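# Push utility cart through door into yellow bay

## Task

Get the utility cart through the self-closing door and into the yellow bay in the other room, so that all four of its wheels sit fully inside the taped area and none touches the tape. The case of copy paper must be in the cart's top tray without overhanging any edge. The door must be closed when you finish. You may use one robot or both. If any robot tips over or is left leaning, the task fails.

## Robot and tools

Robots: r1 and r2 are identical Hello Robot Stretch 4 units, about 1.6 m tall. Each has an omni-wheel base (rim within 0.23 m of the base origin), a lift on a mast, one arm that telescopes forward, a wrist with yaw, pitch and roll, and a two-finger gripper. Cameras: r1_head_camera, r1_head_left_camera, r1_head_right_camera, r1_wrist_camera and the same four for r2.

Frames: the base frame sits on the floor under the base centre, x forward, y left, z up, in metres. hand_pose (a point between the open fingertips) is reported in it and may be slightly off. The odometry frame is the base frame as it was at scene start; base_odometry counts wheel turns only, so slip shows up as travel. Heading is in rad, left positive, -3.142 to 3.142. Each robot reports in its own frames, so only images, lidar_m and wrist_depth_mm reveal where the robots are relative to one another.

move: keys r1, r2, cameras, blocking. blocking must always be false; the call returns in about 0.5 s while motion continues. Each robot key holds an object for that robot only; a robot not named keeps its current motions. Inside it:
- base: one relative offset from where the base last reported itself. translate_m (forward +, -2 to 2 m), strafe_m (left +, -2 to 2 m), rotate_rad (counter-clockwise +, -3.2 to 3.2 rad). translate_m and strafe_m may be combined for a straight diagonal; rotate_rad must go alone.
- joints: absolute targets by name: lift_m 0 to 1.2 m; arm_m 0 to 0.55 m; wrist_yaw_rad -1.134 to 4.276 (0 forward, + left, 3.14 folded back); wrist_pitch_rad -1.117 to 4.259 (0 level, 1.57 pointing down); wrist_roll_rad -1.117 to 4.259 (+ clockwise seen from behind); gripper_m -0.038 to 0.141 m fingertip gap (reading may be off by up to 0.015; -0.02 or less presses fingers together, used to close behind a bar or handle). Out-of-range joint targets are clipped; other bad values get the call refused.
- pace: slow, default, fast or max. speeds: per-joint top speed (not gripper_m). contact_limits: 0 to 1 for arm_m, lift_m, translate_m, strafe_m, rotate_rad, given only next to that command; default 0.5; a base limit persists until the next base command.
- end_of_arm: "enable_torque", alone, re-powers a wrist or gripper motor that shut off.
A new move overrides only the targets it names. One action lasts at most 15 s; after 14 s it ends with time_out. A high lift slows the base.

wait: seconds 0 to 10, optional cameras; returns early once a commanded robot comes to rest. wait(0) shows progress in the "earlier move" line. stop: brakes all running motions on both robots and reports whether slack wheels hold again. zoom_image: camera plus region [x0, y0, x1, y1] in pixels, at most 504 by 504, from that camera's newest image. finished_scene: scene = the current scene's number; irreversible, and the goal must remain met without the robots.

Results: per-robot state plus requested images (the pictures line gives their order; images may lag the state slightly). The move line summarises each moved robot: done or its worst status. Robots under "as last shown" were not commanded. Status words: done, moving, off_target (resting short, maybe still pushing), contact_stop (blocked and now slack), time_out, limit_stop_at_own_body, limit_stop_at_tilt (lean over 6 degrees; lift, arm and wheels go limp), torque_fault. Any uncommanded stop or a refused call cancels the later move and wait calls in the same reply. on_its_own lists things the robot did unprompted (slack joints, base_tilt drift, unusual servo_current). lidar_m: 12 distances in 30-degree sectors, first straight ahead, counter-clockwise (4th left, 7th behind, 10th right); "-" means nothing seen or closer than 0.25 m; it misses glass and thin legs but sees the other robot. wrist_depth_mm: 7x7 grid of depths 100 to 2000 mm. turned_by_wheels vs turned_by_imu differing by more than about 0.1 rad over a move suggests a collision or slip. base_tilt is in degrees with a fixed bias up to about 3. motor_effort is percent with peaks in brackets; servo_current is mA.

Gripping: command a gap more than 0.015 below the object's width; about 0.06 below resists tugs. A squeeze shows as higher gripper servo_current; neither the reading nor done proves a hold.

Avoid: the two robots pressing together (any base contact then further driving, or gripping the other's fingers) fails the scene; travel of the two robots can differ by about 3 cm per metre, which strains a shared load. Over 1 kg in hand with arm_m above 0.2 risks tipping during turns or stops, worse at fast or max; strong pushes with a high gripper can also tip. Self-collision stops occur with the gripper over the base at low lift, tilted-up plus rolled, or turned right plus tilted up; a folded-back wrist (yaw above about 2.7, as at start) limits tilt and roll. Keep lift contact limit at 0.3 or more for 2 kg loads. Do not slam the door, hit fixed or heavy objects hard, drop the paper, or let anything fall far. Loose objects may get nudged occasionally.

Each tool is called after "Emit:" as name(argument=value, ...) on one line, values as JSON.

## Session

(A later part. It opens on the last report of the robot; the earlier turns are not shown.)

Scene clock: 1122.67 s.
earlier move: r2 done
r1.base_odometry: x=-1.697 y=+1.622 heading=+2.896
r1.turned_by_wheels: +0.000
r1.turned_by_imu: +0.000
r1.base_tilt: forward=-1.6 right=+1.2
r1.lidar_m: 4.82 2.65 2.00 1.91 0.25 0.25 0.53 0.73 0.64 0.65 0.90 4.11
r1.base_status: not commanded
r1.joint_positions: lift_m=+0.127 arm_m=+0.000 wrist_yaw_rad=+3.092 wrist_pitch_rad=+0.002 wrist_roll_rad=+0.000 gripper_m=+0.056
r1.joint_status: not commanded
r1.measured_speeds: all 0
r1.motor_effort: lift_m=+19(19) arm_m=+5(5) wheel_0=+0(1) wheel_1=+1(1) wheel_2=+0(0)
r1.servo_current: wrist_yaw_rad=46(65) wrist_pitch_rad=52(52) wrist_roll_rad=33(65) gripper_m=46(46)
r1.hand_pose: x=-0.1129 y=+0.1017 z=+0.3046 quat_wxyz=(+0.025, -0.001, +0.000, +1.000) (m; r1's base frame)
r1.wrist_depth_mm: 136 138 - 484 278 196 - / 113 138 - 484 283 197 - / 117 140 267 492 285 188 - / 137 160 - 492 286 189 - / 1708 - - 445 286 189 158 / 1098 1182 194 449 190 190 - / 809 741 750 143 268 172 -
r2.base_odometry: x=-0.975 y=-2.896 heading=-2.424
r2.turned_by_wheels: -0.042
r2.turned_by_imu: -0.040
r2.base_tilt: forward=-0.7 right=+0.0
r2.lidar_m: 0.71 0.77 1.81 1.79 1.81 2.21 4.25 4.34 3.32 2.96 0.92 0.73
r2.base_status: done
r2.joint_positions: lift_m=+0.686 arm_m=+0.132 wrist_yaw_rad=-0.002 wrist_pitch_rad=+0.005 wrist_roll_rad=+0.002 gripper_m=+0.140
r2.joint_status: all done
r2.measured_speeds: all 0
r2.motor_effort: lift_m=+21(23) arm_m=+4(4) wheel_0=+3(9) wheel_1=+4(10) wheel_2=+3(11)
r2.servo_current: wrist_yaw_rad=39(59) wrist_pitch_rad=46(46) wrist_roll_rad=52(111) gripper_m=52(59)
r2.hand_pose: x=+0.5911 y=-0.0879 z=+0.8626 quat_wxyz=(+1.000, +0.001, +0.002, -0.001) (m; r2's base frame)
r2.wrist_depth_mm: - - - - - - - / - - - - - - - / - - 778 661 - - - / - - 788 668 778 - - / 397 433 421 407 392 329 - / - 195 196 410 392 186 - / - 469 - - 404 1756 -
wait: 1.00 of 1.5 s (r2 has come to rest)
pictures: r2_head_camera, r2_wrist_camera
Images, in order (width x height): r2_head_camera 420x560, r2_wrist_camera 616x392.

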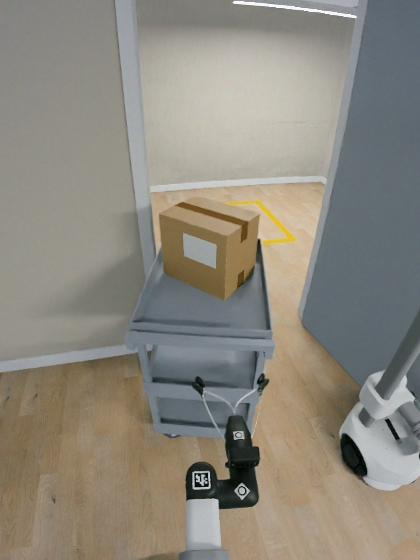

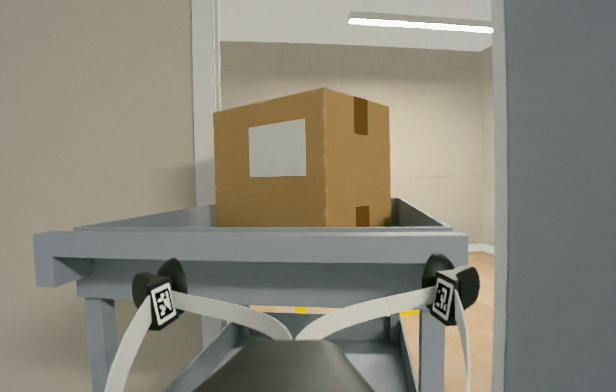

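Emit:
move(r2={"base": {"translate_m": 0.1, "strafe_m": 0.055}, "pace": "slow"}, blocking=false, cameras=[])

Emit:
wait(seconds=2, cameras=[])

Emit:
move(r2={"base": {"translate_m": 0.25}, "pace": "slow"}, blocking=false, cameras=[])

Emit:
wait(seconds=4, cameras=["r2_head_camera", "r2_wrist_camera"])

Scene clock: 1132.20 s.
move: r2 moving
r1: as last shown
r1.turned_by_imu: -0.001
r1.base_tilt: forward=-1.6 right=+1.3
r1.lidar_m: 4.81 2.61 1.97 1.89 0.25 0.25 0.50 0.73 0.63 0.65 0.91 4.14
r1.servo_current: wrist_yaw_rad=52(65) wrist_pitch_rad=39(46) wrist_roll_rad=52(59) gripper_m=33(46)
r1.wrist_depth_mm: 137 138 - 484 281 196 - / 113 138 - 484 282 197 - / 117 139 267 492 283 189 - / 137 160 - 496 287 189 - / 1661 - - 445 286 189 158 / 1078 1205 193 449 191 190 - / 809 750 768 143 267 172 -
r2.base_odometry: x=-0.979 y=-2.910 heading=-2.424
r2.turned_by_wheels: +0.000
r2.turned_by_imu: +0.002
r2.base_tilt: forward=-0.7 right=+0.1
r2.lidar_m: 0.69 0.76 1.80 1.79 1.82 2.17 4.22 4.39 3.28 2.96 0.91 0.71
r2.base_status: translate_m moving; strafe_m moving
r2.joint_positions: lift_m=+0.686 arm_m=+0.132 wrist_yaw_rad=-0.002 wrist_pitch_rad=+0.005 wrist_roll_rad=+0.002 gripper_m=+0.140
r2.joint_status: not commanded
r2.measured_speeds: translate_m=+0.048 strafe_m=+0.026 rotate_rad=-0.001 lift_m=+0.000 arm_m=+0.000 wrist_yaw_rad=+0.000 wrist_pitch_rad=+0.000 wrist_roll_rad=+0.000
r2.motor_effort: lift_m=+21(21) arm_m=+4(4) wheel_0=+5(6) wheel_1=+6(8) wheel_2=-9(9)
r2.servo_current: wrist_yaw_rad=39(52) wrist_pitch_rad=46(52) wrist_roll_rad=59(59) gripper_m=46(52)
r2.hand_pose: x=+0.5911 y=-0.0879 z=+0.8626 quat_wxyz=(+1.000, +0.001, +0.002, -0.001) (m; r2's base frame)
r2.wrist_depth_mm: - - - - - - - / - - - - - - - / - - 788 647 - - - / - - 768 661 759 - - / 384 375 359 345 330 322 - / - 201 196 166 384 204 - / - 455 - - 809 1661 -
pictures: none
No camera images: "cameras" was empty.

Scene clock: 1134.00 s.
earlier move: r2 done
r1.base_odometry: x=-1.697 y=+1.622 heading=+2.896
r1.turned_by_wheels: +0.000
r1.turned_by_imu: +0.000
r1.base_tilt: forward=-1.6 right=+1.3
r1.lidar_m: 4.80 2.66 1.99 1.90 0.25 0.26 0.52 0.73 0.61 0.65 0.90 4.14
r1.base_status: not commanded
r1.joint_positions: lift_m=+0.127 arm_m=+0.000 wrist_yaw_rad=+3.092 wrist_pitch_rad=+0.002 wrist_roll_rad=+0.000 gripper_m=+0.056
r1.joint_status: not commanded
r1.measured_speeds: all 0
r1.motor_effort: lift_m=+19(19) arm_m=+5(5) wheel_0=+0(1) wheel_1=+1(1) wheel_2=+0(0)
r1.servo_current: wrist_yaw_rad=72(72) wrist_pitch_rad=33(52) wrist_roll_rad=39(65) gripper_m=46(46)
r1.hand_pose: x=-0.1129 y=+0.1017 z=+0.3046 quat_wxyz=(+0.025, -0.001, +0.000, +1.000) (m; r1's base frame)
r1.wrist_depth_mm: 136 138 - 484 279 195 - / 112 139 - 492 281 197 - / 117 139 267 492 285 189 - / 137 160 - 496 286 189 - / 1661 - - 449 287 189 158 / 1098 1229 193 452 191 190 - / 820 750 759 143 267 172 -
r2.base_odometry: x=-1.014 y=-3.003 heading=-2.424
r2.turned_by_wheels: +0.000
r2.turned_by_imu: +0.000
r2.base_tilt: forward=-0.7 right=+0.1
r2.lidar_m: 0.61 1.38 1.66 1.75 1.77 2.17 4.14 4.47 3.35 2.97 0.92 0.64
r2.base_status: done
r2.joint_positions: lift_m=+0.686 arm_m=+0.132 wrist_yaw_rad=-0.002 wrist_pitch_rad=+0.005 wrist_roll_rad=+0.002 gripper_m=+0.140
r2.joint_status: not commanded
r2.measured_speeds: all 0
r2.motor_effort: lift_m=+21(21) arm_m=+4(4) wheel_0=+3(9) wheel_1=+4(10) wheel_2=-6(10)
r2.servo_current: wrist_yaw_rad=46(65) wrist_pitch_rad=46(52) wrist_roll_rad=46(59) gripper_m=52(59)
r2.hand_pose: x=+0.5911 y=-0.0879 z=+0.8626 quat_wxyz=(+1.000, +0.001, +0.002, -0.001) (m; r2's base frame)
r2.wrist_depth_mm: - - - - - - - / - - - 640 627 - - / - - 691 591 591 - - / - - 691 597 603 - - / 294 285 277 272 264 254 234 / 320 347 217 263 245 236 246 / - 364 - - - 1708 -
wait: 1.80 of 2 s (r2 has come to rest)
pictures: none
No camera images: "cameras" was empty.

Scene clock: 1134.50 s.
move: r2 moving
r1: as last shown
r1.lidar_m: 4.81 2.67 1.97 1.92 0.25 0.25 0.54 0.72 0.63 0.65 0.84 4.11
r1.motor_effort: lift_m=+19(19) arm_m=+5(5) wheel_0=-1(1) wheel_1=+1(1) wheel_2=+0(0)
r1.servo_current: wrist_yaw_rad=39(59) wrist_pitch_rad=39(52) wrist_roll_rad=46(65) gripper_m=39(46)
r1.wrist_depth_mm: 136 138 - 484 279 195 - / 112 139 - 484 281 196 - / 117 139 266 492 283 189 - / 137 160 - 496 285 189 - / 1661 - - 442 286 190 158 / 1098 1229 194 449 191 190 - / 788 750 741 143 268 173 -
r2.base_odometry: x=-1.023 y=-3.012 heading=-2.424
r2.turned_by_wheels: +0.000
r2.turned_by_imu: +0.000
r2.base_tilt: forward=-0.7 right=+0.1
r2.lidar_m: 0.61 1.37 1.67 1.75 1.77 2.15 4.16 4.47 3.32 2.99 0.90 0.64
r2.base_status: translate_m moving
r2.joint_positions: lift_m=+0.686 arm_m=+0.132 wrist_yaw_rad=-0.002 wrist_pitch_rad=+0.005 wrist_roll_rad=+0.002 gripper_m=+0.140
r2.joint_status: not commanded
r2.measured_speeds: translate_m=+0.051 strafe_m=-0.001 rotate_rad=-0.001 lift_m=+0.000 arm_m=+0.000 wrist_yaw_rad=+0.000 wrist_pitch_rad=+0.000 wrist_roll_rad=+0.000
r2.motor_effort: lift_m=+21(21) arm_m=+4(4) wheel_0=+5(8) wheel_1=+7(7) wheel_2=-11(12)
r2.servo_current: wrist_yaw_rad=46(59) wrist_pitch_rad=39(46) wrist_roll_rad=46(59) gripper_m=46(52)
r2.hand_pose: x=+0.5911 y=-0.0879 z=+0.8626 quat_wxyz=(+1.000, +0.001, +0.002, -0.001) (m; r2's base frame)
r2.wrist_depth_mm: - - - - - - - / - - 976 627 634 - - / - - 668 580 591 - - / - - 691 580 591 - - / 283 283 274 272 264 255 231 / 303 270 257 309 241 233 254 / - 353 - - - 1708 -
pictures: none
No camera images: "cameras" was empty.

Scene clock: 1137.77 s.
earlier move: r2 done
r1.base_odometry: x=-1.697 y=+1.622 heading=+2.896
r1.turned_by_wheels: +0.000
r1.turned_by_imu: +0.000
r1.base_tilt: forward=-1.6 right=+1.3
r1.lidar_m: 4.80 2.64 2.00 1.94 0.25 0.25 0.52 0.73 0.64 0.80 0.86 4.13
r1.base_status: not commanded
r1.joint_positions: lift_m=+0.127 arm_m=+0.000 wrist_yaw_rad=+3.092 wrist_pitch_rad=+0.002 wrist_roll_rad=+0.000 gripper_m=+0.056
r1.joint_status: not commanded
r1.measured_speeds: all 0
r1.motor_effort: lift_m=+19(19) arm_m=+5(5) wheel_0=-1(1) wheel_1=+1(1) wheel_2=+0(0)
r1.servo_current: wrist_yaw_rad=33(85) wrist_pitch_rad=46(52) wrist_roll_rad=52(65) gripper_m=46(52)
r1.hand_pose: x=-0.1129 y=+0.1017 z=+0.3046 quat_wxyz=(+0.025, -0.001, +0.000, +1.000) (m; r1's base frame)
r1.wrist_depth_mm: 136 138 - 480 279 196 - / 113 139 - 488 282 197 - / 117 140 265 488 285 188 - / 137 160 - 492 285 190 - / - - - 449 286 189 158 / 1098 1182 195 445 191 190 - / 842 750 750 143 268 173 -
r2.base_odometry: x=-1.202 y=-3.167 heading=-2.424
r2.turned_by_wheels: +0.000
r2.turned_by_imu: +0.019
r2.base_tilt: forward=-0.7 right=+0.1
r2.lidar_m: 0.50 1.13 1.39 1.79 1.82 2.20 - 4.75 3.23 0.79 0.79 0.57
r2.base_status: done
r2.joint_positions: lift_m=+0.686 arm_m=+0.132 wrist_yaw_rad=-0.006 wrist_pitch_rad=-0.011 wrist_roll_rad=+0.000 gripper_m=+0.140
r2.joint_status: not commanded
r2.measured_speeds: all 0
r2.motor_effort: lift_m=+12(21) arm_m=-3(7) wheel_0=+3(8) wheel_1=+4(13) wheel_2=-8(27)
r2.servo_current: wrist_yaw_rad=46(78) wrist_pitch_rad=65(65) wrist_roll_rad=46(65) gripper_m=46(59)
r2.hand_pose: x=+0.5908 y=-0.0891 z=+0.8680 quat_wxyz=(+1.000, +0.000, -0.006, -0.003) (m; r2's base frame)
r2.wrist_depth_mm: - - - - - - - / - - 778 - - - - / - - 549 480 455 - - / - - 544 484 452 - - / - 349 544 488 452 525 415 / 238 196 197 459 202 204 357 / 146 139 148 - 144 143 -
wait: 3.27 of 4 s (r2 has come to rest)
pictures: r2_head_camera, r2_wrist_camera
Images, in order (width x height): r2_head_camera 420x560, r2_wrist_camera 616x392.

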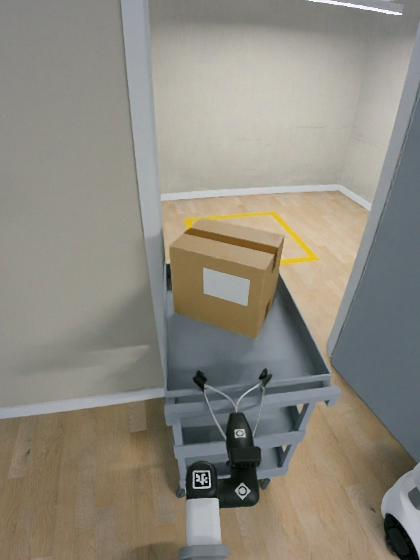

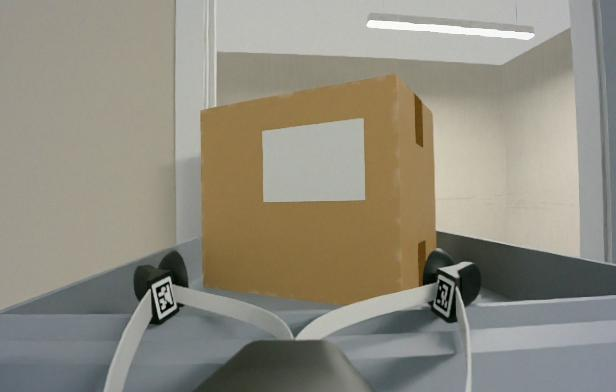

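Emit:
zoom_image(camera="r2_head_camera", region=[130, 220, 230, 340])

Emit:
zoom_image(camera="r2_head_camera", region=[130, 330, 330, 510])

Scaled by 4.200 from the camera's 420x560 image, which has a finer 1200x1600 frame.

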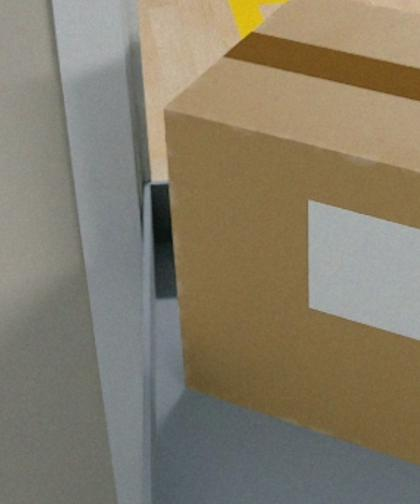

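Scaled by 2.520 from the camera's 420x560 image, which has a finer 1200x1600 frame.

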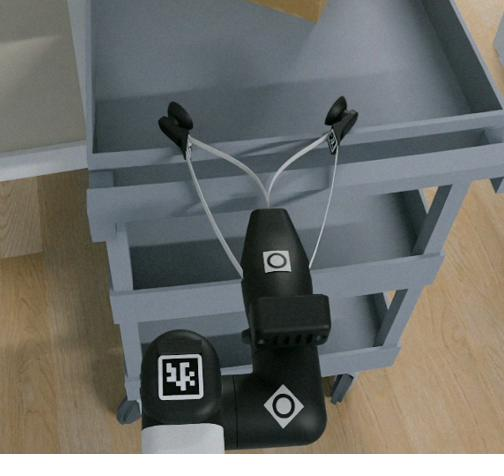

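Emit:
move(r2={"joints": {"lift_m": 0.82, "gripper_m": 0.0, "wrist_pitch_rad": 0.4}}, blocking=false, cameras=[])

Emit:
wait(seconds=1.2, cameras=[])

Emit:
move(r2={"base": {"strafe_m": -0.17, "translate_m": 0.04}}, blocking=false, cameras=[])

Emit:
wait(seconds=2, cameras=["r2_head_camera", "r2_wrist_camera"])

Scene clock: 1173.40 s.
move: r2 moving
r1: as last shown
r1.lidar_m: 4.82 2.68 1.95 1.93 0.25 0.25 0.51 0.73 0.62 0.80 0.89 4.12
r1.servo_current: wrist_yaw_rad=52(52) wrist_pitch_rad=39(52) wrist_roll_rad=52(65) gripper_m=46(46)
r1.wrist_depth_mm: 136 138 - 480 281 196 - / 112 139 - 480 282 196 - / 117 139 266 488 285 189 - / 136 160 - 496 287 189 - / - - - 445 287 189 158 / 1060 1182 195 449 191 190 - / 854 741 759 143 268 173 -
r2.base_odometry: x=-1.202 y=-3.167 heading=-2.424
r2.turned_by_wheels: +0.000
r2.turned_by_imu: +0.001
r2.base_tilt: forward=-0.7 right=+0.1
r2.lidar_m: 0.45 1.14 1.39 1.79 1.81 2.23 - 4.74 3.25 0.82 0.80 0.56
r2.base_status: not commanded
r2.joint_positions: lift_m=+0.724 arm_m=+0.132 wrist_yaw_rad=-0.004 wrist_pitch_rad=+0.157 wrist_roll_rad=+0.000 gripper_m=+0.128
r2.joint_status: lift_m moving; wrist_pitch_rad moving; gripper_m moving
r2.measured_speeds: translate_m=+0.000 strafe_m=+0.000 rotate_rad=+0.000 lift_m=+0.145 arm_m=+0.000 wrist_yaw_rad=+0.002 wrist_pitch_rad=+0.497 wrist_roll_rad=+0.000
r2.motor_effort: lift_m=+13(17) arm_m=-4(4) wheel_0=+3(4) wheel_1=+4(4) wheel_2=-6(8)
r2.servo_current: wrist_yaw_rad=46(59) wrist_pitch_rad=748(806) wrist_roll_rad=39(52) gripper_m=124(124)
r2.hand_pose: x=+0.5875 y=-0.0884 z=+0.8576 quat_wxyz=(+0.997, +0.000, +0.078, -0.002) (m; r2's base frame)
r2.wrist_depth_mm: - - - - - - - / - - 521 459 421 - - / - - 530 466 430 - - / - - 549 480 445 - - / - 373 544 488 449 469 394 / 236 198 198 202 203 205 206 / 159 160 160 - 150 148 -
pictures: none
No camera images: "cameras" was empty.

Scene clock: 1174.60 s.
earlier move: r2 moving
r1.base_odometry: x=-1.697 y=+1.622 heading=+2.896
r1.turned_by_wheels: +0.000
r1.turned_by_imu: +0.000
r1.base_tilt: forward=-1.6 right=+1.3
r1.lidar_m: 4.80 2.64 1.98 1.94 0.25 0.25 0.51 0.72 0.62 0.78 0.89 4.16
r1.base_status: not commanded
r1.joint_positions: lift_m=+0.127 arm_m=+0.000 wrist_yaw_rad=+3.092 wrist_pitch_rad=+0.002 wrist_roll_rad=+0.000 gripper_m=+0.056
r1.joint_status: not commanded
r1.measured_speeds: all 0
r1.motor_effort: lift_m=+19(19) arm_m=+4(5) wheel_0=+0(1) wheel_1=+1(1) wheel_2=+0(0)
r1.servo_current: wrist_yaw_rad=33(65) wrist_pitch_rad=46(52) wrist_roll_rad=46(65) gripper_m=46(46)
r1.hand_pose: x=-0.1129 y=+0.1017 z=+0.3046 quat_wxyz=(+0.025, -0.001, +0.000, +1.000) (m; r1's base frame)
r1.wrist_depth_mm: 136 138 - 484 279 196 - / 112 139 - 488 282 197 - / 117 139 267 488 285 189 - / 137 160 - 492 286 189 - / 159 - - 445 286 190 158 / 1060 1205 194 449 191 189 - / 854 759 768 143 267 173 -
r2.base_odometry: x=-1.202 y=-3.167 heading=-2.424
r2.turned_by_wheels: +0.000
r2.turned_by_imu: +0.000
r2.base_tilt: forward=-0.7 right=+0.1
r2.lidar_m: 0.48 1.13 1.41 1.81 1.82 2.25 - 4.74 3.25 0.81 0.78 0.54
r2.base_status: not commanded
r2.joint_positions: lift_m=+0.820 arm_m=+0.132 wrist_yaw_rad=-0.001 wrist_pitch_rad=+0.398 wrist_roll_rad=+0.000 gripper_m=+0.013
r2.joint_status: gripper_m moving; the others done
r2.measured_speeds: all 0
r2.motor_effort: lift_m=+21(22) arm_m=-3(4) wheel_0=+3(4) wheel_1=+4(5) wheel_2=-4(8)
r2.servo_current: wrist_yaw_rad=46(59) wrist_pitch_rad=39(806) wrist_roll_rad=46(59) gripper_m=117(169)
r2.hand_pose: x=+0.5687 y=-0.0876 z=+0.8862 quat_wxyz=(+0.980, +0.000, +0.198, +0.000) (m; r2's base frame)
r2.wrist_depth_mm: - - 469 415 373 - - / - - 496 439 397 - - / - - 539 466 424 640 - / - 439 559 496 452 473 397 / - 373 - - - - 377 / 243 224 189 193 184 223 - / 226 185 225 - 226 228 185
wait: 1.20 s; no rest
pictures: none
No camera images: "cameras" was empty.

Scene clock: 1175.10 s.
earlier move: r2 moving
move: r2 moving
r1: as last shown
r1.lidar_m: 4.83 2.66 1.98 1.92 0.25 0.25 0.54 0.75 0.62 0.75 0.85 4.14
r1.motor_effort: lift_m=+19(19) arm_m=+5(5) wheel_0=+0(1) wheel_1=+1(1) wheel_2=+0(0)
r1.servo_current: wrist_yaw_rad=39(72) wrist_pitch_rad=39(46) wrist_roll_rad=52(59) gripper_m=39(39)
r1.wrist_depth_mm: 136 138 - 480 281 196 - / 113 139 - 488 281 196 - / 117 139 266 488 283 189 - / 137 160 - 492 285 189 - / 158 - - 445 286 190 158 / 1098 1182 194 449 191 189 - / 854 750 759 143 268 172 -
r2.base_odometry: x=-1.229 y=-3.149 heading=-2.424
r2.turned_by_wheels: +0.000
r2.turned_by_imu: +0.000
r2.base_tilt: forward=-0.6 right=+0.1
r2.lidar_m: 0.47 0.49 1.40 1.82 1.87 2.27 - 4.73 3.25 0.76 0.77 0.52
r2.base_status: translate_m moving; strafe_m moving
r2.joint_positions: lift_m=+0.820 arm_m=+0.132 wrist_yaw_rad=-0.001 wrist_pitch_rad=+0.398 wrist_roll_rad=+0.000 gripper_m=+0.001
r2.joint_status: gripper_m moving
r2.measured_speeds: translate_m=+0.031 strafe_m=-0.122 rotate_rad=+0.004 lift_m=+0.000 arm_m=+0.000 wrist_yaw_rad=+0.000 wrist_pitch_rad=+0.002 wrist_roll_rad=+0.000
r2.motor_effort: lift_m=+21(21) arm_m=-4(4) wheel_0=+8(11) wheel_1=-9(10) wheel_2=-7(10)
r2.servo_current: wrist_yaw_rad=46(59) wrist_pitch_rad=46(46) wrist_roll_rad=46(52) gripper_m=72(104)
r2.hand_pose: x=+0.5687 y=-0.0876 z=+0.8860 quat_wxyz=(+0.980, +0.000, +0.198, +0.000) (m; r2's base frame)
r2.wrist_depth_mm: - - 449 392 368 - - / - - 488 418 394 - - / - - 521 445 421 - - / - 466 549 480 449 455 377 / 312 377 - - - - 357 / 278 216 183 193 175 215 219 / 224 220 220 - 219 222 226
pictures: none
No camera images: "cameras" was empty.

Scene clock: 1176.53 s.
earlier move: r2 done
r1.base_odometry: x=-1.697 y=+1.622 heading=+2.896
r1.turned_by_wheels: +0.000
r1.turned_by_imu: +0.000
r1.base_tilt: forward=-1.6 right=+1.3
r1.lidar_m: 4.81 2.62 1.98 1.92 0.25 0.25 0.55 0.72 0.63 0.60 0.68 4.16
r1.base_status: not commanded
r1.joint_positions: lift_m=+0.127 arm_m=+0.000 wrist_yaw_rad=+3.092 wrist_pitch_rad=+0.002 wrist_roll_rad=+0.000 gripper_m=+0.056
r1.joint_status: not commanded
r1.measured_speeds: all 0
r1.motor_effort: lift_m=+19(19) arm_m=+5(5) wheel_0=+0(1) wheel_1=+1(1) wheel_2=+0(0)
r1.servo_current: wrist_yaw_rad=52(72) wrist_pitch_rad=39(52) wrist_roll_rad=46(65) gripper_m=33(46)
r1.hand_pose: x=-0.1129 y=+0.1017 z=+0.3046 quat_wxyz=(+0.025, -0.001, +0.000, +1.000) (m; r1's base frame)
r1.wrist_depth_mm: 136 138 - 480 281 196 - / 113 139 - 488 282 197 - / 117 140 265 488 282 188 - / 137 160 - 496 286 190 - / 158 - - 445 286 189 158 / 1098 1182 193 449 190 189 - / 842 750 759 143 268 172 -
r2.base_odometry: x=-1.344 y=-3.066 heading=-2.424
r2.turned_by_wheels: +0.000
r2.turned_by_imu: +0.000
r2.base_tilt: forward=-0.7 right=+0.1
r2.lidar_m: 0.42 0.44 1.39 1.99 1.98 2.47 - 4.74 3.05 0.63 0.63 0.50
r2.base_status: done
r2.joint_positions: lift_m=+0.820 arm_m=+0.132 wrist_yaw_rad=-0.001 wrist_pitch_rad=+0.399 wrist_roll_rad=+0.000 gripper_m=+0.001
r2.joint_status: all done
r2.measured_speeds: all 0
r2.motor_effort: lift_m=+21(21) arm_m=-4(4) wheel_0=+2(13) wheel_1=-4(11) wheel_2=-6(10)
r2.servo_current: wrist_yaw_rad=46(59) wrist_pitch_rad=46(46) wrist_roll_rad=52(59) gripper_m=65(104)
r2.hand_pose: x=+0.5686 y=-0.0876 z=+0.8860 quat_wxyz=(+0.980, +0.000, +0.198, +0.000) (m; r2's base frame)
r2.wrist_depth_mm: 455 392 340 413 - - - / - 424 362 442 - - - / - 466 389 469 - - - / 480 492 418 477 525 - - / - - 427 216 334 1756 - / - - 183 191 183 244 - / 192 125 191 - 194 - -
wait: 1.43 of 2 s (r2 has come to rest)
pictures: r2_head_camera, r2_wrist_camera
Images, in order (width x height): r2_head_camera 420x560, r2_wrist_camera 616x392.

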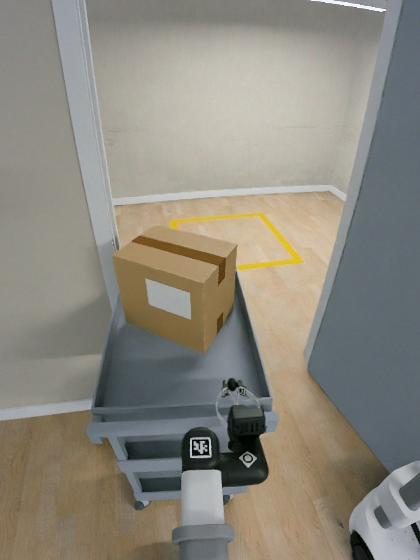

